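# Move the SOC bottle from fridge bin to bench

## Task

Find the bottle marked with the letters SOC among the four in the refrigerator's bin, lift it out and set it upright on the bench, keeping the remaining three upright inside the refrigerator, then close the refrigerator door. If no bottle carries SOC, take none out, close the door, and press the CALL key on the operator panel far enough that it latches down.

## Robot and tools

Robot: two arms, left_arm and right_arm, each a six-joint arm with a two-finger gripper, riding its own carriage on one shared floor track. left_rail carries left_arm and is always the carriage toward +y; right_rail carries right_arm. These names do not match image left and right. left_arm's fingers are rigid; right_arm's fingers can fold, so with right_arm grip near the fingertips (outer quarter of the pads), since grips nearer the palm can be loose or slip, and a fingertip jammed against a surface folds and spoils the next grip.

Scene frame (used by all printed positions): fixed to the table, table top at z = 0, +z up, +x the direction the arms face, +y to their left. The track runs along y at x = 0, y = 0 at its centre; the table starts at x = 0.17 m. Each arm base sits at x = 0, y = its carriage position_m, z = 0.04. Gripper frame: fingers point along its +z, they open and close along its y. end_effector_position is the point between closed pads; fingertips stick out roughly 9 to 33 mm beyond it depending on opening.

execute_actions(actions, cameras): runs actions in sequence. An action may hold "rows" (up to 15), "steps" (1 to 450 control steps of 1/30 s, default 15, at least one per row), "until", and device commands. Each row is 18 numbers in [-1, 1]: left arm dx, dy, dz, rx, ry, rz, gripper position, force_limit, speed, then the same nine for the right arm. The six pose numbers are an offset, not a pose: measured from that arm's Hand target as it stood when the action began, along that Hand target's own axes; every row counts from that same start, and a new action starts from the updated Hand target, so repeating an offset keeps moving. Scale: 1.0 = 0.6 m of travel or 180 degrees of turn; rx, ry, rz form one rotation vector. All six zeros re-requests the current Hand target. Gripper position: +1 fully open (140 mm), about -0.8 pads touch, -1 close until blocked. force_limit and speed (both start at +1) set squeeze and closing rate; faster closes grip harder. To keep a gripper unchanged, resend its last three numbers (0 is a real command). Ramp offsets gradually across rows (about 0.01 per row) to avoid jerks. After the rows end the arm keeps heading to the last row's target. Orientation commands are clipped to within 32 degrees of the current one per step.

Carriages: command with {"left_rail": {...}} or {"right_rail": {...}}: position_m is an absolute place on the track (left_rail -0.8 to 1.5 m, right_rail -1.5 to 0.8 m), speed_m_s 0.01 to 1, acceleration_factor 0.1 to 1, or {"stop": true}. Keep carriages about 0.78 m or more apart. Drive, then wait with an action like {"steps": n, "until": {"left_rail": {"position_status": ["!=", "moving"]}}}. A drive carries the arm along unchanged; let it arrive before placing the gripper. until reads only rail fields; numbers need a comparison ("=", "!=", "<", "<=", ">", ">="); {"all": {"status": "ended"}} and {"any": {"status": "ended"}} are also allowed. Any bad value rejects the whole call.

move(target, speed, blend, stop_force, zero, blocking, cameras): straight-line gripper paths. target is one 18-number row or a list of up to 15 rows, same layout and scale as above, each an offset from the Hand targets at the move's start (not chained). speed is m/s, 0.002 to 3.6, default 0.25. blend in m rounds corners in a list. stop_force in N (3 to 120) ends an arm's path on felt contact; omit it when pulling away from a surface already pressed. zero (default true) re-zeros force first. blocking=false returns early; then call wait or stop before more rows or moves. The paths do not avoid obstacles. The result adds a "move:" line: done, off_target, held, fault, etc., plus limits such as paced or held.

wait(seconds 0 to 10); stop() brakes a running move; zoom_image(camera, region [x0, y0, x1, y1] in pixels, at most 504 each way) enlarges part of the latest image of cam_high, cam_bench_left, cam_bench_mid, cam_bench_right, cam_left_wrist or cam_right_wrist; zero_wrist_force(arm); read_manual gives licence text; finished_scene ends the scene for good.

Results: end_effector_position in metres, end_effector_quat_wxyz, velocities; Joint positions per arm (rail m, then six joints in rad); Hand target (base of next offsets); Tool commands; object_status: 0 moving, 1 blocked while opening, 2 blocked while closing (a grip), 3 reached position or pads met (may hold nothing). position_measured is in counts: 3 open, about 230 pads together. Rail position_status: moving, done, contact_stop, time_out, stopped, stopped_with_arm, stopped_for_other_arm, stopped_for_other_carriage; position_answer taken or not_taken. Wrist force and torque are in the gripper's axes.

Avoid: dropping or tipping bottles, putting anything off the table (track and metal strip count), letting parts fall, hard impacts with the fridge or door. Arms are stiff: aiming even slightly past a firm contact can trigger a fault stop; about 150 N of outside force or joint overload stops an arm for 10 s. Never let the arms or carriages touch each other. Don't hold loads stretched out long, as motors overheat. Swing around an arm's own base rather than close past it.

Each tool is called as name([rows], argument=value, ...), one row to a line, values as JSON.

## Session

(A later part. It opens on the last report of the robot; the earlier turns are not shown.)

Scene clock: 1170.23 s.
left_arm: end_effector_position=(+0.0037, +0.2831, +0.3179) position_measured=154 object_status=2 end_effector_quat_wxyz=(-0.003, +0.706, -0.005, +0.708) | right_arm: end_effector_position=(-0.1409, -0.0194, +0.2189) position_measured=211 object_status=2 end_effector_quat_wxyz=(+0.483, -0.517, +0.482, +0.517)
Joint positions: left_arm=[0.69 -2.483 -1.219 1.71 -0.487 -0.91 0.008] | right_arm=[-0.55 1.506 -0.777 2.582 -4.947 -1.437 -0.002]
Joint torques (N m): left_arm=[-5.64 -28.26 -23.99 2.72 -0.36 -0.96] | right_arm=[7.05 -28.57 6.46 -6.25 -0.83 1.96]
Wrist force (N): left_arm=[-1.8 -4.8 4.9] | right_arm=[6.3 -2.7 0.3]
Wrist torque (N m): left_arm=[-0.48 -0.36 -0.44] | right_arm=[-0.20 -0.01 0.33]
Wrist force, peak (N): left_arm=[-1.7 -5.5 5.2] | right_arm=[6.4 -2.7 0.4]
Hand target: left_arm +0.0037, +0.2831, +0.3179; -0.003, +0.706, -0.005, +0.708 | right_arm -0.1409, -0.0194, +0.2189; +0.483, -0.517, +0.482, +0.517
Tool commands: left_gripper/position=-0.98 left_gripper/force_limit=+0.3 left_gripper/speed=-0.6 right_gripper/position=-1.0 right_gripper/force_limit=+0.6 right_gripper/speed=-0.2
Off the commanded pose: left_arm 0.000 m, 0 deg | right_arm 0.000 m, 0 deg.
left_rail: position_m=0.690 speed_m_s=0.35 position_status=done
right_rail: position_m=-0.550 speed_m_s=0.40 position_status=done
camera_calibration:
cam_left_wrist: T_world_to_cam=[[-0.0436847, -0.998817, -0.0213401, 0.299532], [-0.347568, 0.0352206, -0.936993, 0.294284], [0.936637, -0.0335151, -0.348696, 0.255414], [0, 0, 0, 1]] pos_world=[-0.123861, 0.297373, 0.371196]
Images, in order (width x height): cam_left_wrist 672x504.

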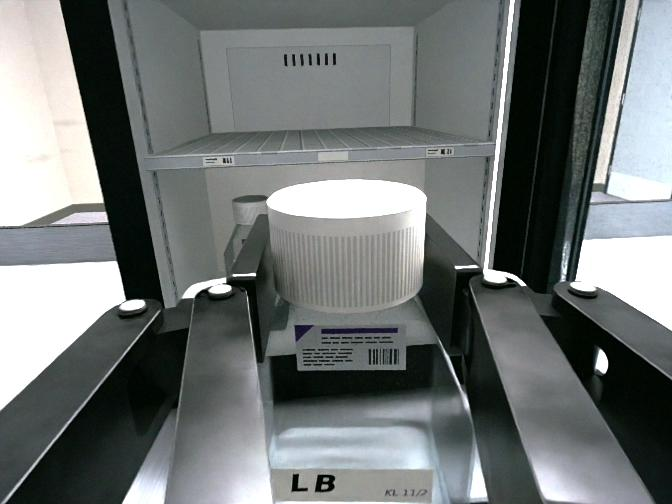

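move([
  [-0.08,0.003,0.2,0,0,0,-0.98,0.3,-0.6,0,0,0,0,0,0,-1,0.6,-0.2],
  [-0.08,0.003,0.655,0,0,0,-0.98,0.3,-0.6,0,0,0,0,0,0,-1,0.6,-0.2],
], speed=0.12, blend=[0.03,0], stop_force=14)

move(target=[-0.085,0,0,0,0,0,-0.98,0.3,-0.6,0,0,0,0,0,0,-1,0.6,-0.2], speed=0.015, stop_force=4, cameras=["cam_left_wrist"])

Scene clock: 1179.73 s.
left_arm: end_effector_position=(+0.3969, +0.2810, +0.2712) position_measured=154 object_status=2 end_effector_quat_wxyz=(-0.003, +0.706, -0.005, +0.708) | right_arm: end_effector_position=(-0.1409, -0.0194, +0.2189) position_measured=211 object_status=2 end_effector_quat_wxyz=(+0.483, -0.517, +0.482, +0.517)
Joint positions: left_arm=[0.69 -1.689 -1.348 2.03 -0.652 -0.116 -0.018] | right_arm=[-0.55 1.506 -0.777 2.582 -4.947 -1.437 -0.002]
Joint torques (N m): left_arm=[5.3 -16.89 -28.6 3.18 1.35 -1] | right_arm=[7.54 -27.84 6.42 -6.3 -0.95 1.81]
Wrist force (N): left_arm=[-1.3 -4.4 4.8] | right_arm=[5.8 -2.8 0.3]
Wrist torque (N m): left_arm=[-0.34 -0.44 -0.44] | right_arm=[-0.20 0.01 0.33]
Wrist force, peak (N): left_arm=[-1.3 -4.5 6.0] | right_arm=[6.4 -2.8 0.3]
Hand target: left_arm +0.3969, +0.2810, +0.2712; -0.003, +0.706, -0.005, +0.708 | right_arm -0.1409, -0.0194, +0.2189; +0.483, -0.517, +0.482, +0.517
Off the commanded pose: left_arm 0.000 m, 0 deg | right_arm 0.000 m, 0 deg.
left_rail: position_m=0.690 speed_m_s=0.35 position_status=done
right_rail: position_m=-0.550 speed_m_s=0.40 position_status=done
move: done

Scene clock: 1183.73 s.
left_arm: end_effector_position=(+0.3970, +0.2815, +0.2303) position_measured=154 object_status=2 end_effector_quat_wxyz=(-0.003, +0.706, -0.005, +0.708) | right_arm: end_effector_position=(-0.1409, -0.0194, +0.2189) position_measured=211 object_status=2 end_effector_quat_wxyz=(+0.483, -0.517, +0.482, +0.517)
Joint positions: left_arm=[0.69 -1.689 -1.275 2.071 -0.764 -0.116 -0.021] | right_arm=[-0.55 1.506 -0.777 2.582 -4.947 -1.437 -0.002]
Joint torques (N m): left_arm=[4.94 -38.54 -26.41 2.88 -0.08 -0.72] | right_arm=[7.34 -27.64 6.83 -6.21 -0.94 1.69]
Wrist force (N): left_arm=[2.5 -4.6 4.0] | right_arm=[5.6 -2.7 0.5]
Wrist torque (N m): left_arm=[-0.26 -0.59 -0.37] | right_arm=[-0.19 0.04 0.33]
Wrist force, peak (N): left_arm=[35.7 -6.4 -2.6] | right_arm=[9.6 -4.0 0.4]
Hand target: left_arm +0.3970, +0.2815, +0.2303; -0.003, +0.706, -0.005, +0.708 (not the last commanded pose) | right_arm -0.1409, -0.0194, +0.2189; +0.483, -0.517, +0.482, +0.517
Off the commanded pose: left_arm 0.010 m, 0 deg | right_arm 0.000 m, 0 deg.
left_rail: position_m=0.690 speed_m_s=0.35 position_status=done
right_rail: position_m=-0.550 speed_m_s=0.40 position_status=done
move: contact (left_arm)
camera_calibration:
cam_left_wrist: T_world_to_cam=[[-0.0437139, -0.998814, -0.0214476, 0.313279], [-0.347355, 0.035324, -0.937068, 0.348859], [0.936714, -0.033513, -0.348487, -0.143552], [0, 0, 0, 1]] pos_world=[0.269339, 0.295773, 0.283597]
Images, in order (width x height): cam_left_wrist 672x504.

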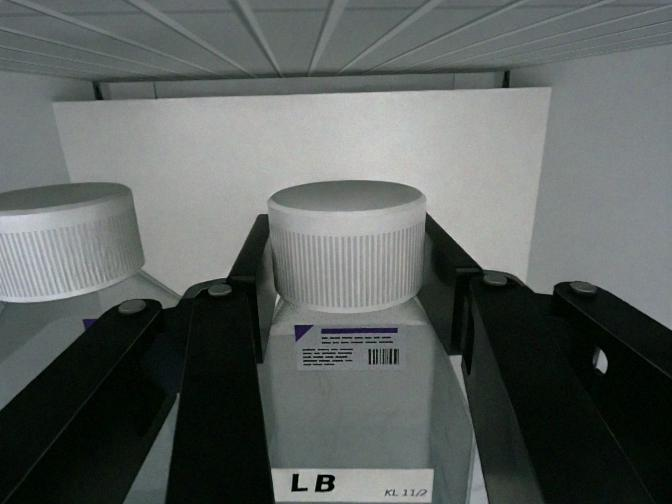

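move([
  [0,0,0,0,0,0,-0.08,0.3,-0.9,0,0,0,0,0,0,-1,0.6,-0.2],
  [0,0,-0.15,0,0,0,-0.08,0.3,-0.9,0,0,0,0,0,0,-1,0.6,-0.2],
  [0,0,-0.655,0,0,0,-0.08,0.3,-0.9,0,0,0,0,0,0,-1,0.6,-0.2],
], speed=[0.05,0.08,0.25], blend=[0,0.02,0])

execute_actions([
  {"left_rail":{"position_m":1.5,"speed_m_s":0.6},"rows":[[0,-0.083,0,0,0,0,-0.08,0.3,-0.9,0,0,0,0,0,0,-1,0.6,-0.2]],"steps":200,"until":{"all":{"status":"ended"}}},
], cameras=["cam_left_wrist"])

Scene clock: 1191.77 s.
left_arm: end_effector_position=(+0.0042, +0.2823, +0.2288) position_measured=139 object_status=3 end_effector_quat_wxyz=(-0.003, +0.706, -0.005, +0.708) | right_arm: end_effector_position=(-0.1409, -0.0194, +0.2189) position_measured=211 object_status=2 end_effector_quat_wxyz=(+0.483, -0.517, +0.482, +0.517)
Joint positions: left_arm=[0.69 -2.481 -1.099 1.802 -0.698 -0.909 0.008] | right_arm=[-0.55 1.506 -0.777 2.582 -4.947 -1.437 -0.002]
Joint torques (N m): left_arm=[-8.36 -24.27 -27.11 4.73 -0.93 -1.11] | right_arm=[8.02 -27.48 6.33 -6.23 -1.03 1.53]
Wrist force (N): left_arm=[2.5 -3.9 5.4] | right_arm=[6.0 -3.0 0.3]
Wrist torque (N m): left_arm=[-0.26 -0.50 -0.45] | right_arm=[-0.21 0.01 0.33]
Wrist force, peak (N): left_arm=[2.8 -4.2 6.3] | right_arm=[6.6 -3.0 0.4]
Hand target: left_arm +0.0040, +0.2823, +0.2288; -0.003, +0.706, -0.005, +0.708 | right_arm -0.1409, -0.0194, +0.2189; +0.483, -0.517, +0.482, +0.517
Off the commanded pose: left_arm 0.000 m, 0 deg | right_arm 0.000 m, 0 deg.
left_rail: position_m=0.690 speed_m_s=0.35 position_status=done
right_rail: position_m=-0.550 speed_m_s=0.40 position_status=done
move: done

Scene clock: 1195.00 s.
left_arm: end_effector_position=(+0.0041, +1.1421, +0.2294) position_measured=139 object_status=3 end_effector_quat_wxyz=(-0.003, +0.706, -0.005, +0.708) | right_arm: end_effector_position=(-0.1409, -0.0194, +0.2189) position_measured=211 object_status=2 end_effector_quat_wxyz=(+0.483, -0.517, +0.482, +0.517)
Joint positions: left_arm=[1.5 -2.568 -1.173 1.92 -0.742 -0.995 0.009] | right_arm=[-0.55 1.506 -0.777 2.582 -4.947 -1.437 -0.002]
Joint torques (N m): left_arm=[0.6 -35.41 -8.71 0.05 0.74 1.42] | right_arm=[7.36 -27.47 6.11 -6.29 -1.08 1.57]
Wrist force (N): left_arm=[2.9 -4.3 4.9] | right_arm=[5.7 -2.9 0.6]
Wrist torque (N m): left_arm=[-0.33 -0.62 -0.56] | right_arm=[-0.18 0.03 0.33]
Wrist force, peak (N): left_arm=[1.8 -5.3 5.3] | right_arm=[6.7 -3.1 0.3]
Hand target: left_arm +0.0041, +1.1421, +0.2294; -0.003, +0.706, -0.005, +0.708 | right_arm -0.1409, -0.0194, +0.2189; +0.483, -0.517, +0.482, +0.517
Off the commanded pose: left_arm 0.000 m, 0 deg | right_arm 0.000 m, 0 deg.
left_rail: position_m=1.500 speed_m_s=0.60 position_status=done
right_rail: position_m=-0.550 speed_m_s=0.40 position_status=done
camera_calibration:
cam_left_wrist: T_world_to_cam=[[-0.0436803, -0.998817, -0.0213537, 1.15565], [-0.34736, 0.0352243, -0.93707, 0.181254], [0.936714, -0.0335141, -0.348488, 0.253012], [0, 0, 0, 1]] pos_world=[-0.123561, 1.15637, 0.282697]
Images, in order (width x height): cam_left_wrist 672x504.

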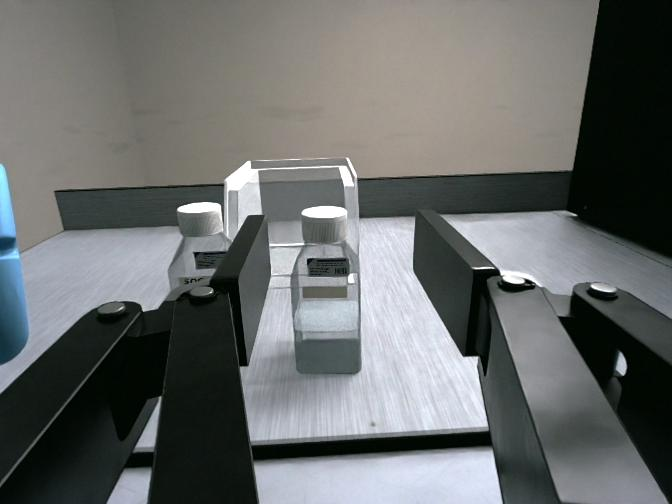

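move([
  [-0.135,-0.002,0.32,0,0,0,-0.1,-0.2,0,0,0,0,0,0,0,-1,0.6,-0.2],
  [-0.135,-0.002,0.515,0,0,0,-0.1,-0.2,0,0,0,0,0,0,0,-1,0.6,-0.2],
], speed=[0.2,0.06], stop_force=12)

execute_actions([
  {"rows":[[0,0,0,0,0,0,-1,-0.1,-0.6,0,0,0,0,0,0,-1,0.6,-0.2]],"steps":45},
  {"rows":[[0,0,0,0,0,0,-0.98,0.3,-0.6,0,0,0,0,0,0,-1,0.6,-0.2]],"steps":20},
], cameras=["cam_left_wrist"])

move([
  [0.2,0,-0.02,0,0,0,-0.98,0.3,-0.6,0,0,0,0,0,0,-1,0.6,-0.2],
  [0.283,0,-0.515,0,0,0,-0.98,0.3,-0.6,0,0,0,0,0,0,-1,0.6,-0.2],
], speed=[0.12,0.25], blend=[0.03,0])

Scene clock: 1205.27 s.
left_arm: end_effector_position=(+0.3134, +1.1436, +0.1496) position_measured=141 object_status=3 end_effector_quat_wxyz=(-0.003, +0.706, -0.005, +0.708) | right_arm: end_effector_position=(-0.1409, -0.0194, +0.2189) position_measured=211 object_status=2 end_effector_quat_wxyz=(+0.483, -0.517, +0.482, +0.517)
Joint positions: left_arm=[1.5 -1.948 -1.199 2.303 -1.094 -0.376 0.002] | right_arm=[-0.55 1.506 -0.777 2.582 -4.947 -1.437 -0.002]
Joint torques (N m): left_arm=[4.94 -14.3 -20.66 3.62 1.39 -1.15] | right_arm=[8.67 -28.03 6.11 -6.3 -1.27 1.3]
Wrist force (N): left_arm=[2.8 -4.3 5.2] | right_arm=[6.2 -2.8 0.5]
Wrist torque (N m): left_arm=[-0.34 -0.62 -0.46] | right_arm=[-0.18 0.02 0.33]
Wrist force, peak (N): left_arm=[3.0 -4.3 5.8] | right_arm=[6.7 -2.9 0.3]
Hand target: left_arm +0.3134, +1.1436, +0.1496; -0.003, +0.706, -0.005, +0.708 | right_arm -0.1409, -0.0194, +0.2189; +0.483, -0.517, +0.482, +0.517
Off the commanded pose: left_arm 0.000 m, 0 deg | right_arm 0.000 m, 0 deg.
left_rail: position_m=1.500 speed_m_s=0.60 position_status=done
right_rail: position_m=-0.550 speed_m_s=0.40 position_status=done
move: done

Scene clock: 1207.63 s.
left_arm: end_effector_position=(+0.3134, +1.1435, +0.1496) position_measured=155 object_status=2 end_effector_quat_wxyz=(-0.003, +0.706, -0.005, +0.708) | right_arm: end_effector_position=(-0.1409, -0.0194, +0.2189) position_measured=211 object_status=2 end_effector_quat_wxyz=(+0.483, -0.517, +0.482, +0.517)
Joint positions: left_arm=[1.5 -1.948 -1.199 2.303 -1.094 -0.376 0.002] | right_arm=[-0.55 1.506 -0.777 2.582 -4.947 -1.437 -0.002]
Joint torques (N m): left_arm=[-8.16 -29.72 -6.18 -1.24 -0.97 0.88] | right_arm=[8.7 -27.71 6.69 -6.2 -1.13 1.33]
Wrist force (N): left_arm=[-2.2 -4.3 5.1] | right_arm=[6.3 -2.8 0.3]
Wrist torque (N m): left_arm=[-0.35 -0.25 -0.45] | right_arm=[-0.17 -0.01 0.33]
Wrist force, peak (N): left_arm=[16.3 -10.3 3.4] | right_arm=[6.7 -2.8 0.4]
Hand target: left_arm +0.3134, +1.1436, +0.1496; -0.003, +0.706, -0.005, +0.708 | right_arm -0.1409, -0.0194, +0.2189; +0.483, -0.517, +0.482, +0.517
Off the commanded pose: left_arm 0.000 m, 0 deg | right_arm 0.000 m, 0 deg.
left_rail: position_m=1.500 speed_m_s=0.60 position_status=done
right_rail: position_m=-0.550 speed_m_s=0.40 position_status=done
camera_calibration:
cam_left_wrist: T_world_to_cam=[[-0.0436803, -0.998817, -0.0213537, 1.16895], [-0.34736, 0.0352243, -0.93707, 0.213768], [0.936714, -0.0335141, -0.348488, -0.0645073], [0, 0, 0, 1]] pos_world=[0.185739, 1.15787, 0.202797]
Images, in order (width x height): cam_left_wrist 672x504.

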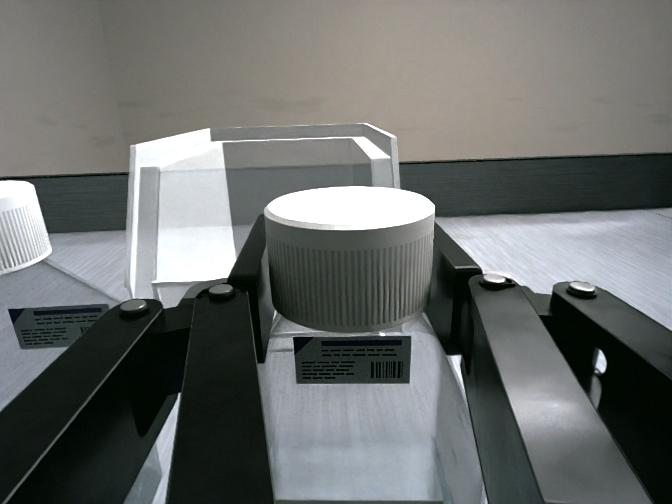

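Scene clock: 1210.60 s.
left_arm: end_effector_position=(+0.0039, +1.1423, +0.3182) position_measured=155 object_status=2 end_effector_quat_wxyz=(-0.003, +0.706, -0.005, +0.708) | right_arm: end_effector_position=(-0.1409, -0.0194, +0.2189) position_measured=211 object_status=2 end_effector_quat_wxyz=(+0.483, -0.517, +0.482, +0.517)
Joint positions: left_arm=[1.5 -2.568 -1.303 1.826 -0.518 -0.995 0.009] | right_arm=[-0.55 1.506 -0.777 2.582 -4.947 -1.437 -0.002]
Joint torques (N m): left_arm=[-8.59 -19.41 -27.91 5.85 -0.93 -1.06] | right_arm=[8.85 -27.3 6.6 -6.35 -1.24 1.3]
Wrist force (N): left_arm=[-2.3 -3.9 5.1] | right_arm=[6.4 -2.8 0.4]
Wrist torque (N m): left_arm=[-0.28 -0.21 -0.51] | right_arm=[-0.18 0.00 0.33]
Wrist force, peak (N): left_arm=[-1.4 -4.1 6.4] | right_arm=[6.6 -2.9 0.3]
Hand target: left_arm +0.0038, +1.1423, +0.3182; -0.003, +0.706, -0.005, +0.708 | right_arm -0.1409, -0.0194, +0.2189; +0.483, -0.517, +0.482, +0.517
Off the commanded pose: left_arm 0.000 m, 0 deg | right_arm 0.000 m, 0 deg.
left_rail: position_m=1.500 speed_m_s=0.60 position_status=done
right_rail: position_m=-0.550 speed_m_s=0.40 position_status=done
move: done

execute_actions([
  {"left_rail":{"position_m":0.59,"speed_m_s":0.35},"steps":300,"until":{"all":{"status":"ended"}}},
], cameras=["cam_left_wrist"])

move([
  [-0.08,0.053,0.2,0,0,0,-0.98,0.3,-0.6,0,0,0,0,0,0,-1,0.6,-0.2],
  [-0.08,0.053,0.655,0,0,0,-0.98,0.3,-0.6,0,0,0,0,0,0,-1,0.6,-0.2],
], speed=0.12, blend=[0.03,0], stop_force=14, cameras=["cam_left_wrist"])

Scene clock: 1221.97 s.
left_arm: end_effector_position=(+0.0038, +0.2323, +0.3182) position_measured=155 object_status=2 end_effector_quat_wxyz=(-0.003, +0.706, -0.005, +0.708) | right_arm: end_effector_position=(-0.1409, -0.0194, +0.2189) position_measured=211 object_status=2 end_effector_quat_wxyz=(+0.483, -0.517, +0.482, +0.517)
Joint positions: left_arm=[0.59 -2.568 -1.303 1.825 -0.518 -0.996 0.009] | right_arm=[-0.55 1.506 -0.777 2.582 -4.947 -1.437 -0.002]
Joint torques (N m): left_arm=[0.36 -21.32 -21.91 2.6 0.57 -1.01] | right_arm=[9.26 -28.41 6.95 -6.32 -1.28 1.04]
Wrist force (N): left_arm=[-2.4 -4.1 5.1] | right_arm=[6.4 -2.9 0.2]
Wrist torque (N m): left_arm=[-0.31 -0.19 -0.51] | right_arm=[-0.19 0.01 0.33]
Wrist force, peak (N): left_arm=[-2.7 -4.8 5.2] | right_arm=[6.7 -3.0 0.2]
Hand target: left_arm +0.0038, +0.2323, +0.3182; -0.003, +0.706, -0.005, +0.708 | right_arm -0.1409, -0.0194, +0.2189; +0.483, -0.517, +0.482, +0.517
Tool commands: left_gripper/position=-0.98 left_gripper/force_limit=+0.3 left_gripper/speed=-0.6 right_gripper/position=-1.0 right_gripper/force_limit=+0.6 right_gripper/speed=-0.2
Off the commanded pose: left_arm 0.000 m, 0 deg | right_arm 0.000 m, 0 deg.
left_rail: position_m=0.590 speed_m_s=0.35 position_status=done
right_rail: position_m=-0.550 speed_m_s=0.40 position_status=done
camera_calibration:
cam_left_wrist: T_world_to_cam=[[-0.0436783, -0.998817, -0.0213541, 0.248805], [-0.347272, 0.0352209, -0.937103, 0.296433], [0.936747, -0.0335154, -0.348399, 0.253719], [0, 0, 0, 1]] pos_world=[-0.123861, 0.246573, 0.371497]
Images, in order (width x height): cam_left_wrist 672x504.

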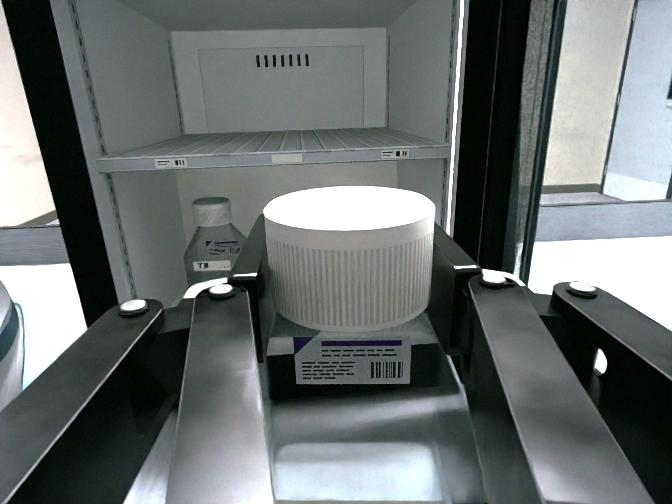

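Scene clock: 1226.67 s.
left_arm: end_effector_position=(+0.3969, +0.2002, +0.2713) position_measured=155 object_status=2 end_effector_quat_wxyz=(-0.003, +0.706, -0.005, +0.708) | right_arm: end_effector_position=(-0.1409, -0.0194, +0.2189) position_measured=211 object_status=2 end_effector_quat_wxyz=(+0.483, -0.517, +0.482, +0.517)
Joint positions: left_arm=[0.59 -1.695 -1.389 2.082 -0.663 -0.122 -0.019] | right_arm=[-0.55 1.506 -0.777 2.582 -4.947 -1.437 -0.002]
Joint torques (N m): left_arm=[5.43 -15.24 -28.18 3.04 1.32 -1.06] | right_arm=[9.26 -27.68 6.21 -6.42 -1.2 0.87]
Wrist force (N): left_arm=[-1.9 -3.8 5.2] | right_arm=[6.0 -3.0 0.5]
Wrist torque (N m): left_arm=[-0.21 -0.28 -0.44] | right_arm=[-0.21 0.03 0.33]
Wrist force, peak (N): left_arm=[-2.3 -4.0 6.0] | right_arm=[6.7 -3.0 0.3]
Hand target: left_arm +0.3969, +0.2002, +0.2713; -0.003, +0.706, -0.005, +0.708 | right_arm -0.1409, -0.0194, +0.2189; +0.483, -0.517, +0.482, +0.517
Off the commanded pose: left_arm 0.000 m, 0 deg | right_arm 0.000 m, 0 deg.
left_rail: position_m=0.590 speed_m_s=0.35 position_status=done
right_rail: position_m=-0.550 speed_m_s=0.40 position_status=done
move: done
camera_calibration:
cam_left_wrist: T_world_to_cam=[[-0.0436803, -0.998817, -0.0213537, 0.233011], [-0.34736, 0.0352243, -0.93707, 0.390135], [0.936714, -0.0335141, -0.348488, -0.131891], [0, 0, 0, 1]] pos_world=[0.269239, 0.214573, 0.324597]
Images, in order (width x height): cam_left_wrist 672x504.

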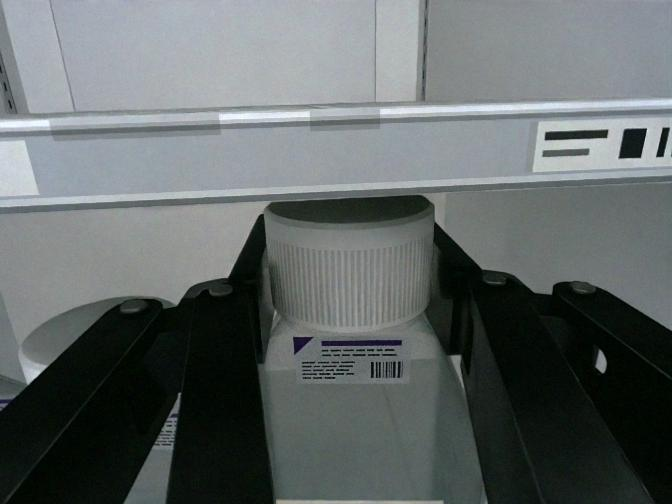

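move(target=[-0.085,0.004,0,0,0,0,-0.98,0.3,-0.6,0,0,0,0,0,0,-1,0.6,-0.2], speed=0.015, stop_force=4, cameras=["cam_left_wrist"])

Scene clock: 1234.27 s.
left_arm: end_effector_position=(+0.3971, +0.1988, +0.2307) position_measured=155 object_status=2 end_effector_quat_wxyz=(-0.003, +0.706, -0.005, +0.709) | right_arm: end_effector_position=(-0.1409, -0.0194, +0.2189) position_measured=211 object_status=2 end_effector_quat_wxyz=(+0.483, -0.517, +0.482, +0.517)
Joint positions: left_arm=[0.59 -1.694 -1.309 2.119 -0.776 -0.121 -0.022] | right_arm=[-0.55 1.506 -0.777 2.582 -4.947 -1.437 -0.002]
Joint torques (N m): left_arm=[1.1 -36.36 -26.74 3.16 0.91 -0.87] | right_arm=[10.12 -28.01 7.02 -6.36 -1.41 0.84]
Wrist force (N): left_arm=[1.1 -5.3 4.1] | right_arm=[8.4 -2.3 0.1]
Wrist torque (N m): left_arm=[-0.48 -0.63 -0.43] | right_arm=[-0.22 -0.08 0.33]
Wrist force, peak (N): left_arm=[35.4 -8.6 -2.0] | right_arm=[11.3 -3.4 0.3]
Hand target: left_arm +0.3970, +0.1988, +0.2307; -0.003, +0.706, -0.005, +0.709 (not the last commanded pose) | right_arm -0.1409, -0.0194, +0.2189; +0.483, -0.517, +0.482, +0.517
Off the commanded pose: left_arm 0.010 m, 0 deg | right_arm 0.000 m, 0 deg.
left_rail: position_m=0.590 speed_m_s=0.35 position_status=done
right_rail: position_m=-0.550 speed_m_s=0.40 position_status=done
move: contact (left_arm)
camera_calibration:
cam_left_wrist: T_world_to_cam=[[-0.0437075, -0.998814, -0.0214616, 0.230692], [-0.347059, 0.0353243, -0.937178, 0.352142], [0.936824, -0.0335133, -0.348191, -0.146391], [0, 0, 0, 1]] pos_world=[0.26944, 0.213073, 0.283999]
Images, in order (width x height): cam_left_wrist 672x504.

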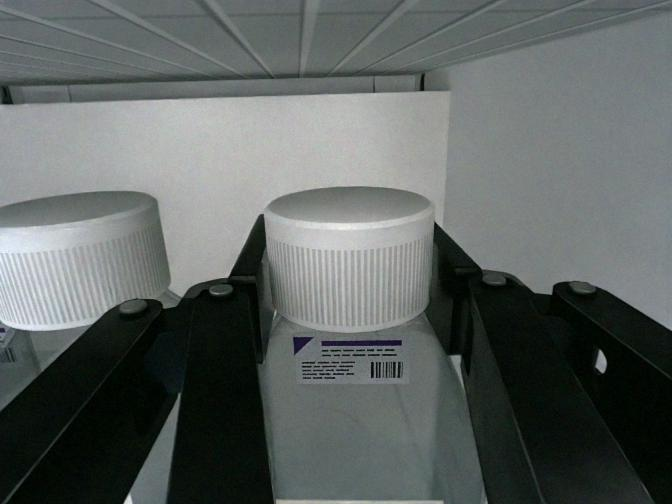

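move([
  [0,0,0,0,0,0,-0.08,0.3,-0.9,0,0,0,0,0,0,-1,0.6,-0.2],
  [0,0,-0.15,0,0,0,-0.08,0.3,-0.9,0,0,0,0,0,0,-1,0.6,-0.2],
  [0,-0.05,-0.665,0,0,0,-0.08,0.3,-0.9,0,0,0,0,0,0,-1,0.6,-0.2],
], speed=[0.05,0.08,0.25], blend=[0,0.02,0])

execute_actions([
  {"left_rail":{"position_m":0.8,"speed_m_s":0.5},"steps":200,"until":{"all":{"status":"ended"}}},
], cameras=["cam_left_wrist"])

Scene clock: 1241.77 s.
left_arm: end_effector_position=(-0.0017, +0.2296, +0.2295) position_measured=139 object_status=3 end_effector_quat_wxyz=(-0.003, +0.706, -0.005, +0.709) | right_arm: end_effector_position=(-0.1409, -0.0194, +0.2189) position_measured=211 object_status=2 end_effector_quat_wxyz=(+0.483, -0.517, +0.482, +0.517)
Joint positions: left_arm=[0.59 -2.57 -1.162 1.903 -0.736 -0.997 0.009] | right_arm=[-0.55 1.506 -0.777 2.582 -4.947 -1.437 -0.002]
Joint torques (N m): left_arm=[-7.47 -19.99 -24.89 4.75 -0.8 -1.04] | right_arm=[9.93 -28.11 6.67 -6.43 -1.2 0.62]
Wrist force (N): left_arm=[3.3 -4.9 4.6] | right_arm=[8.4 -2.4 0.3]
Wrist torque (N m): left_arm=[-0.47 -0.72 -0.49] | right_arm=[-0.17 -0.04 0.32]
Wrist force, peak (N): left_arm=[3.3 -5.7 5.2] | right_arm=[8.8 -2.5 0.2]
Hand target: left_arm -0.0019, +0.2296, +0.2295; -0.003, +0.706, -0.005, +0.709 | right_arm -0.1409, -0.0194, +0.2189; +0.483, -0.517, +0.482, +0.517
Off the commanded pose: left_arm 0.000 m, 0 deg | right_arm 0.000 m, 0 deg.
left_rail: position_m=0.590 speed_m_s=0.35 position_status=done
right_rail: position_m=-0.550 speed_m_s=0.40 position_status=done
move: done

Scene clock: 1243.53 s.
left_arm: end_effector_position=(-0.0019, +0.4396, +0.2295) position_measured=139 object_status=3 end_effector_quat_wxyz=(-0.003, +0.706, -0.005, +0.709) | right_arm: end_effector_position=(-0.1409, -0.0194, +0.2189) position_measured=211 object_status=2 end_effector_quat_wxyz=(+0.483, -0.517, +0.482, +0.517)
Joint positions: left_arm=[0.8 -2.57 -1.162 1.903 -0.736 -0.997 0.009] | right_arm=[-0.55 1.506 -0.777 2.582 -4.947 -1.437 -0.002]
Joint torques (N m): left_arm=[-2.61 -21.88 -21.62 3.95 0.15 -1.03] | right_arm=[10.01 -27.85 6.82 -6.37 -1.2 0.57]
Wrist force (N): left_arm=[3.5 -5.0 4.5] | right_arm=[8.1 -2.5 0.3]
Wrist torque (N m): left_arm=[-0.49 -0.76 -0.49] | right_arm=[-0.19 0.00 0.33]
Wrist force, peak (N): left_arm=[3.3 -5.6 4.7] | right_arm=[8.7 -2.5 0.2]
Hand target: left_arm -0.0019, +0.4396, +0.2295; -0.003, +0.706, -0.005, +0.709 | right_arm -0.1409, -0.0194, +0.2189; +0.483, -0.517, +0.482, +0.517
Tool commands: left_gripper/position=-0.08 left_gripper/force_limit=+0.3 left_gripper/speed=-0.9 right_gripper/position=-1.0 right_gripper/force_limit=+0.6 right_gripper/speed=-0.2
Off the commanded pose: left_arm 0.000 m, 0 deg | right_arm 0.000 m, 0 deg.
left_rail: position_m=0.800 speed_m_s=0.50 position_status=done
right_rail: position_m=-0.550 speed_m_s=0.40 position_status=done
camera_calibration:
cam_left_wrist: T_world_to_cam=[[-0.0437075, -0.998814, -0.0214616, 0.453739], [-0.347059, 0.0353243, -0.937178, 0.203941], [0.936824, -0.0335133, -0.348191, 0.235019], [0, 0, 0, 1]] pos_world=[-0.12956, 0.453873, 0.282699]
Images, in order (width x height): cam_left_wrist 672x504.

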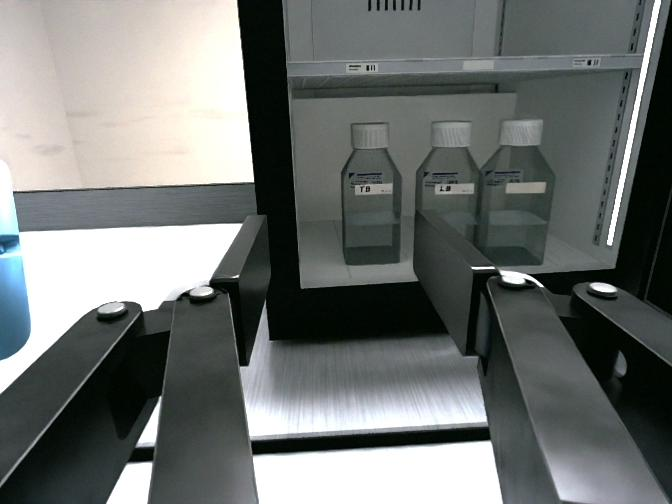

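execute_actions([
  {"left_rail":{"position_m":1.3,"speed_m_s":0.6},"steps":200,"until":{"all":{"status":"ended"}}},
])

move([
  [0,0,0,0,0,0,-0.08,0.3,-0.9,0,0,0.089,0.028,0,0,-1,0.6,-0.2],
  [0,0,0,0,0,0,-0.08,0.3,-0.9,0,-0.043,0.303,0.094,0,0,-1,0.6,-0.2],
  [0,0,0,0,0,0,-0.08,0.3,-0.9,0,-0.152,0.503,0.167,0,0,-1,0.6,-0.2],
  [0,0,0,0,0,0,-0.08,0.3,-0.9,0,-0.319,0.658,0.233,0,0,-1,0.6,-0.2],
], speed=0.09, blend=[0.02,0.02,0.02,0], cameras=["cam_right_wrist","cam_high"])

Scene clock: 1259.20 s.
left_arm: end_effector_position=(-0.0019, +0.9396, +0.2295) position_measured=139 object_status=3 end_effector_quat_wxyz=(-0.003, +0.706, -0.005, +0.709) | right_arm: end_effector_position=(-0.1409, -0.0194, +0.2189) position_measured=211 object_status=2 end_effector_quat_wxyz=(+0.483, -0.517, +0.482, +0.517)
Joint positions: left_arm=[1.3 -2.57 -1.162 1.903 -0.736 -0.997 0.009] | right_arm=[-0.55 1.506 -0.777 2.582 -4.947 -1.437 -0.002]
Joint torques (N m): left_arm=[3.69 -25.22 -7.52 1.6 0.71 -0.7] | right_arm=[9.88 -27.9 6.3 -6.51 -0.98 0.38]
Wrist force (N): left_arm=[3.4 -4.9 4.7] | right_arm=[8.2 -2.4 0.4]
Wrist torque (N m): left_arm=[-0.46 -0.73 -0.49] | right_arm=[-0.17 -0.02 0.33]
Wrist force, peak (N): left_arm=[3.4 -5.4 4.9] | right_arm=[8.7 -2.5 0.2]
Hand target: left_arm -0.0019, +0.9396, +0.2295; -0.003, +0.706, -0.005, +0.709 | right_arm -0.1409, -0.0194, +0.2189; +0.483, -0.517, +0.482, +0.517
Tool commands: left_gripper/position=-0.08 left_gripper/force_limit=+0.3 left_gripper/speed=-0.9 right_gripper/position=-1.0 right_gripper/force_limit=+0.6 right_gripper/speed=-0.2
Off the commanded pose: left_arm 0.000 m, 0 deg | right_arm 0.000 m, 0 deg.
left_rail: position_m=1.300 speed_m_s=0.60 position_status=done
right_rail: position_m=-0.550 speed_m_s=0.40 position_status=done

Scene clock: 1265.00 s.
left_arm: end_effector_position=(-0.0019, +0.9396, +0.2295) position_measured=139 object_status=3 end_effector_quat_wxyz=(-0.003, +0.706, -0.005, +0.709) | right_arm: end_effector_position=(+0.0229, +0.3876, +0.2196) position_measured=211 object_status=2 end_effector_quat_wxyz=(+0.636, -0.310, +0.635, +0.310)
Joint positions: left_arm=[1.3 -2.57 -1.162 1.903 -0.736 -0.997 0.009] | right_arm=[-0.55 1.621 -0.388 1.06 -3.816 -2.284 -0.003]
Joint torques (N m): left_arm=[0.26 -26.65 -24.32 1.6 0.57 -0.58] | right_arm=[2.7 -51.13 -34.75 0.45 4.02 -2.9]
Wrist force (N): left_arm=[3.1 -4.9 4.6] | right_arm=[5.6 -16.9 -6.3]
Wrist torque (N m): left_arm=[-0.47 -0.69 -0.49] | right_arm=[1.08 0.03 0.59]
Wrist force, peak (N): left_arm=[3.4 -5.2 4.7] | right_arm=[14.3 39.5 -0.3]
Hand target: left_arm -0.0019, +0.9396, +0.2295; -0.003, +0.706, -0.005, +0.709 | right_arm +0.0228, +0.3877, +0.2196; +0.636, -0.310, +0.635, +0.310
Off the commanded pose: left_arm 0.000 m, 0 deg | right_arm 0.000 m, 0 deg.
left_rail: position_m=1.300 speed_m_s=0.60 position_status=done
right_rail: position_m=-0.550 speed_m_s=0.40 position_status=done
move: done
camera_calibration:
cam_right_wrist: T_world_to_cam=[[-0.806581, 0.587613, -0.0643359, -0.197161], [-0.256511, -0.249871, 0.933685, -0.103012], [0.532569, 0.769595, 0.35227, -0.242338], [0, 0, 0, 1]] pos_world=[-0.0563884, 0.276617, 0.168865]
Images, in order (width x height): cam_high 672x504, cam_right_wrist 672x504.

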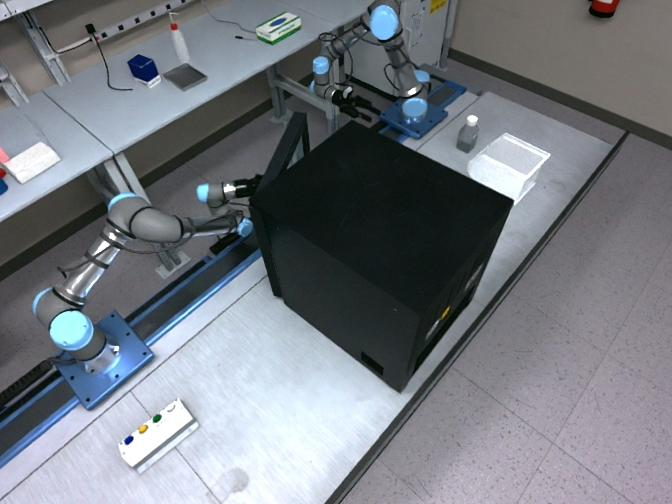

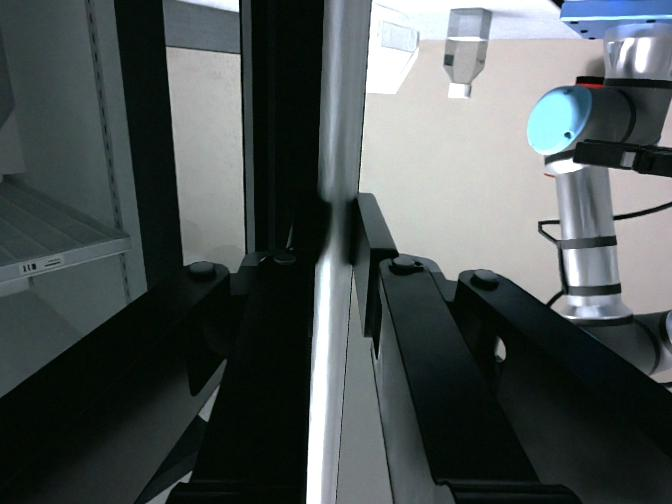

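execute_actions([
  {"right_rail":{"position_m":-0.5425,"speed_m_s":0.05,"acceleration_factor":0.2},"rows":[[0,0,0,0,0,0,-0.08,0.3,-0.9,0,-0.008,0.006,0,0,0,-1,0.6,-0.2],[0,0,0,0,0,0,-0.08,0.3,-0.9,0,-0.0158,0.0123,0,0,0,-1,0.6,-0.2]],"steps":15},
  {"right_rail":{"position_m":-0.535},"rows":[[0,0,0,0,0,0,-0.08,0.3,-0.9,0,-0.008,0.006,0,0,0,-1,0.6,-0.2],[0,0,0,0,0,0,-0.08,0.3,-0.9,0,-0.0158,0.0123,0,0,0,-1,0.6,-0.2]],"steps":15},
  {"right_rail":{"position_m":-0.5275},"rows":[[0,0,0,0,0,0,-0.08,0.3,-0.9,0,-0.008,0.006,0,0,0,-1,0.6,-0.2],[0,0,0,0,0,0,-0.08,0.3,-0.9,0,-0.0158,0.0123,0,0,0,-1,0.6,-0.2]],"steps":15},
  {"right_rail":{"position_m":-0.52},"rows":[[0,0,0,0,0,0,-0.08,0.3,-0.9,0,-0.008,0.006,0,0,0,-1,0.6,-0.2],[0,0,0,0,0,0,-0.08,0.3,-0.9,0,-0.0158,0.0123,0,0,0,-1,0.6,-0.2]],"steps":15},
  {"right_rail":{"position_m":-0.5127},"rows":[[0,0,0,0,0,0,-0.08,0.3,-0.9,0,-0.008,0.006,0,0,0,-1,0.6,-0.2],[0,0,0,0,0,0,-0.08,0.3,-0.9,0,-0.0158,0.0123,0,0,0,-1,0.6,-0.2]],"steps":15},
], cameras=["cam_right_wrist"])

Scene clock: 1277.00 s.
left_arm: end_effector_position=(-0.0019, +0.9396, +0.2295) position_measured=139 object_status=3 end_effector_quat_wxyz=(-0.003, +0.706, -0.005, +0.709) | right_arm: end_effector_position=(+0.0829, +0.4249, +0.2198) position_measured=211 object_status=2 end_effector_quat_wxyz=(+0.636, -0.310, +0.635, +0.310)
Joint positions: left_arm=[1.3 -2.57 -1.162 1.903 -0.736 -0.997 0.009] | right_arm=[-0.513 1.535 -0.413 1.117 -3.848 -2.198 -0.003]
Joint torques (N m): left_arm=[-5.13 -29.8 -25.44 1.63 0.44 -0.04] | right_arm=[-4.95 -69.34 -18.95 -3.65 7.54 2.46]
Wrist force (N): left_arm=[3.2 -4.8 4.3] | right_arm=[5.4 -12.4 -7.8]
Wrist torque (N m): left_arm=[-0.45 -0.68 -0.49] | right_arm=[1.06 -0.07 0.54]
Wrist force, peak (N): left_arm=[3.6 -5.3 4.7] | right_arm=[-0.1 39.7 14.2]
Hand target: left_arm -0.0019, +0.9396, +0.2295; -0.003, +0.706, -0.005, +0.709 | right_arm +0.0829, +0.4249, +0.2198; +0.636, -0.310, +0.635, +0.310
Off the commanded pose: left_arm 0.000 m, 0 deg | right_arm 0.000 m, 0 deg.
left_rail: position_m=1.300 speed_m_s=0.60 position_status=done
right_rail: position_m=-0.513 speed_m_s=0.05 position_status=done
camera_calibration:
cam_right_wrist: T_world_to_cam=[[-0.806639, 0.587536, -0.0643103, -0.170732], [-0.256478, -0.249926, 0.933679, -0.0784959], [0.532497, 0.769635, 0.35229, -0.303031], [0, 0, 0, 1]] pos_world=[0.00351176, 0.313917, 0.169065]
Images, in order (width x height): cam_right_wrist 672x504.

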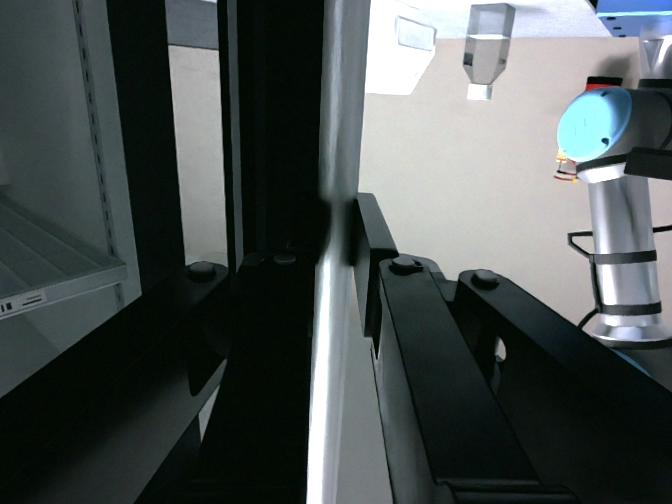

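execute_actions([
  {"right_rail":{"position_m":-0.507},"rows":[[0,0,0,0,0,0,-0.08,0.3,-0.9,0,-0.01,0.008,0.005,0,0,-1,0.6,-0.2],[0,0,0,0,0,0,-0.08,0.3,-0.9,0,-0.0205,0.016,0.011,0,0,-1,0.6,-0.2]],"steps":15},
  {"right_rail":{"position_m":-0.501},"rows":[[0,0,0,0,0,0,-0.08,0.3,-0.9,0,-0.01,0.008,0.005,0,0,-1,0.6,-0.2],[0,0,0,0,0,0,-0.08,0.3,-0.9,0,-0.0198,0.0166,0.011,0,0,-1,0.6,-0.2]],"steps":15},
  {"right_rail":{"position_m":-0.495},"rows":[[0,0,0,0,0,0,-0.08,0.3,-0.9,0,-0.01,0.008,0.005,0,0,-1,0.6,-0.2],[0,0,0,0,0,0,-0.08,0.3,-0.9,0,-0.0193,0.0172,0.011,0,0,-1,0.6,-0.2]],"steps":15},
  {"right_rail":{"position_m":-0.489},"rows":[[0,0,0,0,0,0,-0.08,0.3,-0.9,0,-0.01,0.008,0.005,0,0,-1,0.6,-0.2],[0,0,0,0,0,0,-0.08,0.3,-0.9,0,-0.0187,0.0178,0.011,0,0,-1,0.6,-0.2]],"steps":15},
], cameras=["cam_right_wrist"])

Scene clock: 1285.37 s.
left_arm: end_effector_position=(-0.0019, +0.9396, +0.2295) position_measured=139 object_status=3 end_effector_quat_wxyz=(-0.003, +0.706, -0.005, +0.709) | right_arm: end_effector_position=(+0.1423, +0.4511, +0.2199) position_measured=211 object_status=2 end_effector_quat_wxyz=(+0.655, -0.269, +0.653, +0.269)
Joint positions: left_arm=[1.3 -2.57 -1.162 1.903 -0.736 -0.997 0.009] | right_arm=[-0.489 1.494 -0.361 0.997 -3.781 -2.283 -0.003]
Joint torques (N m): left_arm=[-6.89 -32.18 -25.07 1.57 0.23 0.26] | right_arm=[-33.11 -54.71 -27.12 -5.71 -14.22 -2.82]
Wrist force (N): left_arm=[3.3 -4.8 4.5] | right_arm=[6.6 36.2 15.7]
Wrist torque (N m): left_arm=[-0.46 -0.72 -0.49] | right_arm=[-0.21 -0.02 0.57]
Wrist force, peak (N): left_arm=[3.5 -5.2 4.9] | right_arm=[4.3 42.6 14.3]
Hand target: left_arm -0.0019, +0.9396, +0.2295; -0.003, +0.706, -0.005, +0.709 | right_arm +0.1450, +0.4485, +0.2199; +0.656, -0.266, +0.654, +0.265
Off the commanded pose: left_arm 0.000 m, 0 deg | right_arm 0.004 m, 1 deg.
left_rail: position_m=1.300 speed_m_s=0.60 position_status=done
right_rail: position_m=-0.489 speed_m_s=0.05 position_status=done
camera_calibration:
cam_right_wrist: T_world_to_cam=[[-0.726357, 0.684325, -0.0640633, -0.193183], [-0.285827, -0.215982, 0.933625, -0.0679368], [0.625066, 0.696456, 0.352479, -0.335093], [0, 0, 0, 1]] pos_world=[0.0497175, 0.350905, 0.169165]
Images, in order (width x height): cam_right_wrist 672x504.

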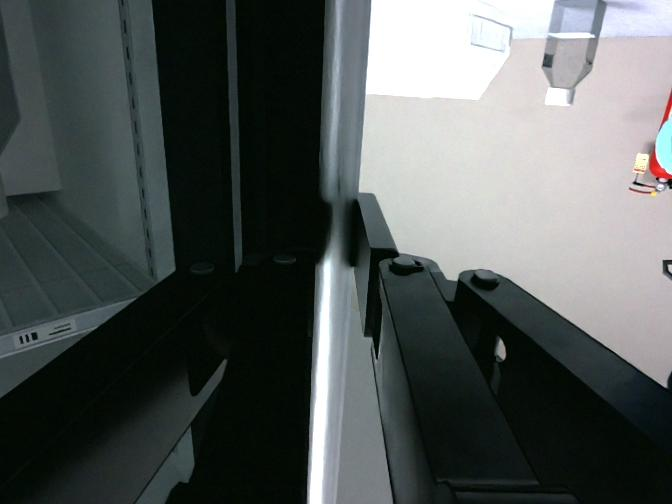

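execute_actions([
  {"right_rail":{"position_m":-0.4815},"rows":[[0,0,0,0,0,0,-0.08,0.3,-0.9,0,-0.009,0.009,0.005,0,0,-1,0.6,-0.2],[0,0,0,0,0,0,-0.08,0.3,-0.9,0,-0.016,0.0175,0.01,0,0,-1,0.6,-0.2]],"steps":15},
  {"right_rail":{"position_m":-0.475},"rows":[[0,0,0,0,0,0,-0.08,0.3,-0.9,0,-0.009,0.009,0.005,0,0,-1,0.6,-0.2],[0,0,0,0,0,0,-0.08,0.3,-0.9,0,-0.018,0.02,0.01,0,0,-1,0.6,-0.2]],"steps":15},
  {"right_rail":{"position_m":-0.47},"rows":[[0,0,0,0,0,0,-0.08,0.3,-0.9,0,-0.009,0.009,0.005,0,0,-1,0.6,-0.2],[0,0,0,0,0,0,-0.08,0.3,-0.9,0,-0.018,0.0205,0.01,0,0,-1,0.6,-0.2]],"steps":15},
], cameras=["cam_right_wrist"])

Scene clock: 1293.63 s.
left_arm: end_effector_position=(-0.0019, +0.9396, +0.2295) position_measured=139 object_status=3 end_effector_quat_wxyz=(-0.003, +0.706, -0.005, +0.709) | right_arm: end_effector_position=(+0.1916, +0.4677, +0.2200) position_measured=211 object_status=2 end_effector_quat_wxyz=(+0.668, -0.234, +0.666, +0.234)
Joint positions: left_arm=[1.3 -2.57 -1.162 1.903 -0.736 -0.997 0.009] | right_arm=[-0.47 1.46 -0.313 0.889 -3.721 -2.355 -0.003]
Joint torques (N m): left_arm=[-7.13 -34.1 -24.84 1.64 0.13 0.45] | right_arm=[-18.25 -59.6 -32.46 -4.16 -5.89 -2.85]
Wrist force (N): left_arm=[3.4 -4.9 4.6] | right_arm=[11.9 11.2 3.9]
Wrist torque (N m): left_arm=[-0.48 -0.73 -0.49] | right_arm=[0.43 -0.20 0.57]
Wrist force, peak (N): left_arm=[3.5 -5.3 4.6] | right_arm=[6.1 42.7 14.7]
Hand target: left_arm -0.0019, +0.9396, +0.2295; -0.003, +0.706, -0.005, +0.709 | right_arm +0.1917, +0.4677, +0.2200; +0.668, -0.234, +0.666, +0.234
Off the commanded pose: left_arm 0.000 m, 0 deg | right_arm 0.000 m, 0 deg.
left_rail: position_m=1.300 speed_m_s=0.60 position_status=done
right_rail: position_m=-0.470 speed_m_s=0.05 position_status=done
camera_calibration:
cam_right_wrist: T_world_to_cam=[[-0.649736, 0.75748, -0.0637749, -0.217755], [-0.307012, -0.18474, 0.933603, -0.0609127], [0.695404, 0.626175, 0.352588, -0.358162], [0, 0, 0, 1]] pos_world=[0.0888833, 0.377964, 0.169265]
Images, in order (width x height): cam_right_wrist 672x504.

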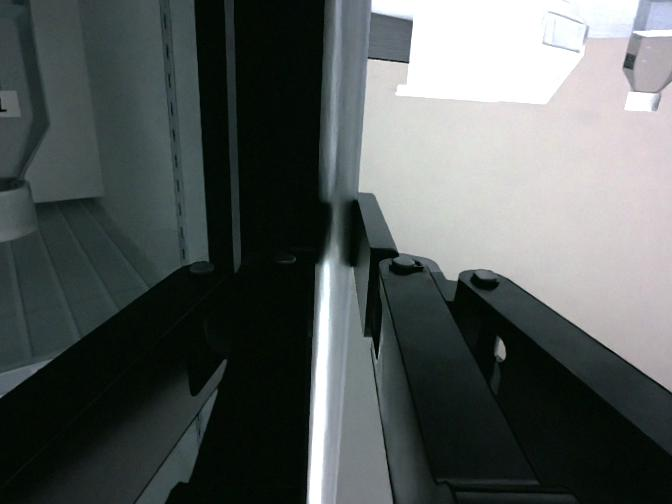

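move(target=[0,0,0,0,0,0,-0.08,0.3,-0.9,0,-0.0156,0.03,0.008,0,0,-1,0.6,-0.2], speed=0.02, stop_force=20, cameras=["cam_right_wrist"])

Scene clock: 1299.37 s.
left_arm: end_effector_position=(-0.0019, +0.9396, +0.2295) position_measured=139 object_status=3 end_effector_quat_wxyz=(-0.003, +0.706, -0.005, +0.709) | right_arm: end_effector_position=(+0.2116, +0.4717, +0.2201) position_measured=211 object_status=2 end_effector_quat_wxyz=(+0.671, -0.226, +0.669, +0.226)
Joint positions: left_arm=[1.3 -2.57 -1.162 1.903 -0.736 -0.997 0.009] | right_arm=[-0.47 1.441 -0.288 0.834 -3.691 -2.361 -0.003]
Joint torques (N m): left_arm=[-7.04 -34.87 -24.88 1.66 0.14 0.61] | right_arm=[-8.97 -59.63 -31 -6.16 -9.16 0]
Wrist force (N): left_arm=[3.4 -4.8 4.5] | right_arm=[10.9 20.0 28.9]
Wrist torque (N m): left_arm=[-0.44 -0.72 -0.49] | right_arm=[0.05 -0.16 0.57]
Wrist force, peak (N): left_arm=[3.3 -5.2 4.8] | right_arm=[11.4 23.5 30.1]
Hand target: left_arm -0.0019, +0.9396, +0.2295; -0.003, +0.706, -0.005, +0.709 | right_arm +0.2116, +0.4717, +0.2201; +0.671, -0.226, +0.669, +0.226
Off the commanded pose: left_arm 0.000 m, 0 deg | right_arm 0.000 m, 0 deg.
left_rail: position_m=1.300 speed_m_s=0.60 position_status=done
right_rail: position_m=-0.470 speed_m_s=0.05 position_status=done
move: done
camera_calibration:
cam_right_wrist: T_world_to_cam=[[-0.630382, 0.773669, -0.0636863, -0.219555], [-0.311607, -0.177047, 0.933571, -0.0567821], [0.710999, 0.608351, 0.352688, -0.369554], [0, 0, 0, 1]] pos_world=[0.106655, 0.384628, 0.169364]
Images, in order (width x height): cam_right_wrist 672x504.

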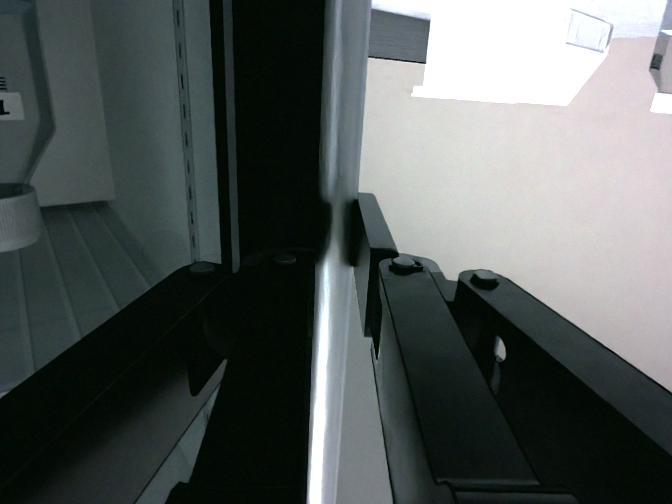

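move([
  [0,0,0,0,0,0,-0.08,0.3,-0.9,0,0,0,0,0,0,0,0.3,-0.9],
  [0,0,0,0,0,0,-0.08,0.3,-0.9,0,0,-0.16,0,0,0,0,0.3,-0.9],
], speed=[0.05,0.12], cameras=["cam_right_wrist"])

execute_actions([
  {"right_rail":{"position_m":-0.75,"speed_m_s":0.3},"left_rail":{"position_m":0.9},"steps":200,"until":{"all":{"status":"ended"}}},
], cameras=["cam_right_wrist","cam_left_wrist","cam_high"])

Scene clock: 1309.00 s.
left_arm: end_effector_position=(-0.0019, +0.9396, +0.2295) position_measured=139 object_status=3 end_effector_quat_wxyz=(-0.003, +0.706, -0.005, +0.709) | right_arm: end_effector_position=(+0.1353, +0.4137, +0.2199) position_measured=129 object_status=3 end_effector_quat_wxyz=(+0.671, -0.226, +0.669, +0.226)
Joint positions: left_arm=[1.3 -2.57 -1.162 1.903 -0.736 -0.997 0.009] | right_arm=[-0.47 1.541 -0.406 1.1 -3.84 -2.461 -0.004]
Joint torques (N m): left_arm=[-6.8 -35.48 -25.08 1.62 -0.04 0.77] | right_arm=[12.75 -65.23 -11.44 -3.72 -2.78 2.74]
Wrist force (N): left_arm=[3.6 -5.0 4.6] | right_arm=[-0.7 4.1 -0.7]
Wrist torque (N m): left_arm=[-0.49 -0.76 -0.49] | right_arm=[1.01 0.21 0.31]
Wrist force, peak (N): left_arm=[3.6 -5.2 4.8] | right_arm=[10.3 23.1 31.0]
Hand target: left_arm -0.0019, +0.9396, +0.2295; -0.003, +0.706, -0.005, +0.709 | right_arm +0.1352, +0.4136, +0.2199; +0.671, -0.226, +0.669, +0.226
Off the commanded pose: left_arm 0.000 m, 0 deg | right_arm 0.000 m, 0 deg.
left_rail: position_m=1.300 speed_m_s=0.60 position_status=done
right_rail: position_m=-0.470 speed_m_s=0.05 position_status=done
move: done
camera_calibration:
cam_right_wrist: T_world_to_cam=[[-0.630361, 0.77368, -0.0637444, -0.22271], [-0.311646, -0.176998, 0.933568, -0.0906715], [0.711, 0.608351, 0.352687, -0.279888], [0, 0, 0, 1]] pos_world=[0.0303552, 0.326528, 0.169164]
Images, in order (width x height): cam_right_wrist 672x504.

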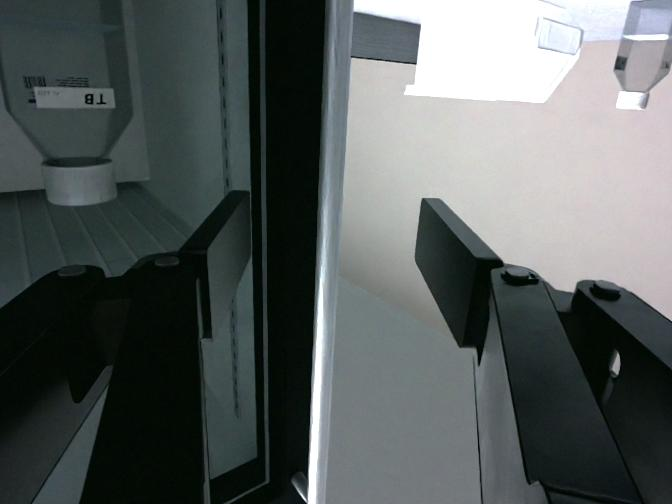

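Scene clock: 1311.40 s.
left_arm: end_effector_position=(-0.0019, +0.5396, +0.2295) position_measured=139 object_status=3 end_effector_quat_wxyz=(-0.003, +0.706, -0.005, +0.709) | right_arm: end_effector_position=(+0.1352, +0.1336, +0.2199) position_measured=129 object_status=3 end_effector_quat_wxyz=(+0.671, -0.226, +0.669, +0.226)
Joint positions: left_arm=[0.9 -2.57 -1.162 1.903 -0.736 -0.997 0.009] | right_arm=[-0.75 1.541 -0.406 1.1 -3.84 -2.461 -0.004]
Joint torques (N m): left_arm=[-4.48 -35.55 -20.96 1.64 -0.09 0.69] | right_arm=[9.29 -64.18 -17.51 -2.35 -1.08 2.62]
Wrist force (N): left_arm=[3.5 -4.8 4.6] | right_arm=[-0.5 3.9 -0.8]
Wrist torque (N m): left_arm=[-0.46 -0.76 -0.49] | right_arm=[0.96 0.19 0.31]
Wrist force, peak (N): left_arm=[3.4 -6.3 4.5] | right_arm=[-0.6 4.7 -0.3]
Hand target: left_arm -0.0019, +0.5396, +0.2295; -0.003, +0.706, -0.005, +0.709 | right_arm +0.1352, +0.1336, +0.2199; +0.671, -0.226, +0.669, +0.226
Tool commands: left_gripper/position=-0.08 left_gripper/force_limit=+0.3 left_gripper/speed=-0.9 right_gripper/position=+0.0 right_gripper/force_limit=+0.3 right_gripper/speed=-0.9
Off the commanded pose: left_arm 0.000 m, 0 deg | right_arm 0.000 m, 0 deg.
left_rail: position_m=0.900 speed_m_s=0.60 position_status=done
right_rail: position_m=-0.750 speed_m_s=0.30 position_status=done
camera_calibration:
cam_left_wrist: T_world_to_cam=[[-0.0437059, -0.998814, -0.021457, 0.55362], [-0.347059, 0.0353194, -0.937178, 0.200411], [0.936824, -0.0335133, -0.348191, 0.23837], [0, 0, 0, 1]] pos_world=[-0.12956, 0.553873, 0.282699]
cam_right_wrist: T_world_to_cam=[[-0.630382, 0.773669, -0.0636863, -0.00607412], [-0.311607, -0.177047, 0.933571, -0.140279], [0.710999, 0.608351, 0.352688, -0.109418], [0, 0, 0, 1]] pos_world=[0.0302553, 0.0464281, 0.169164]
Images, in order (width x height): cam_high 672x504, cam_left_wrist 672x504, cam_right_wrist 672x504.

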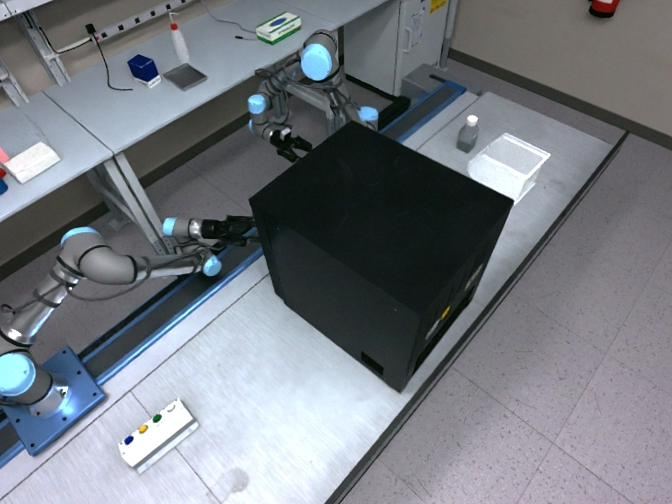

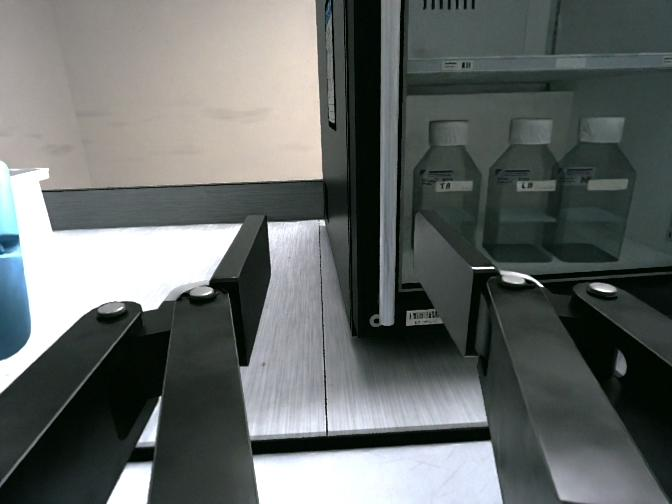

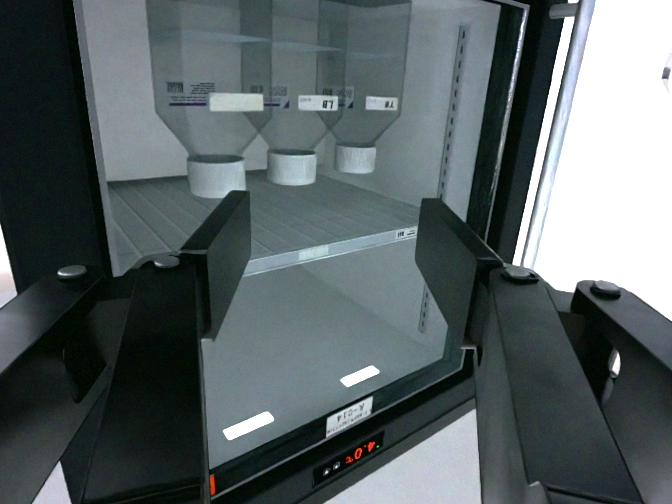

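zoom_image(camera="cam_left_wrist", region=[300, 0, 480, 350])

Scaled by 1.440 from the camera's 672x504 image, which has a finer 960x720 frame.

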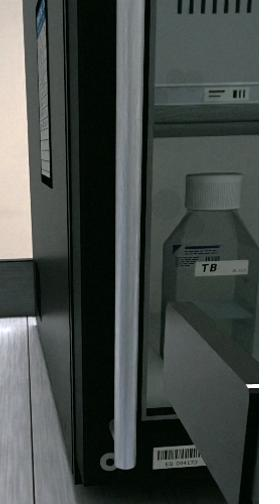

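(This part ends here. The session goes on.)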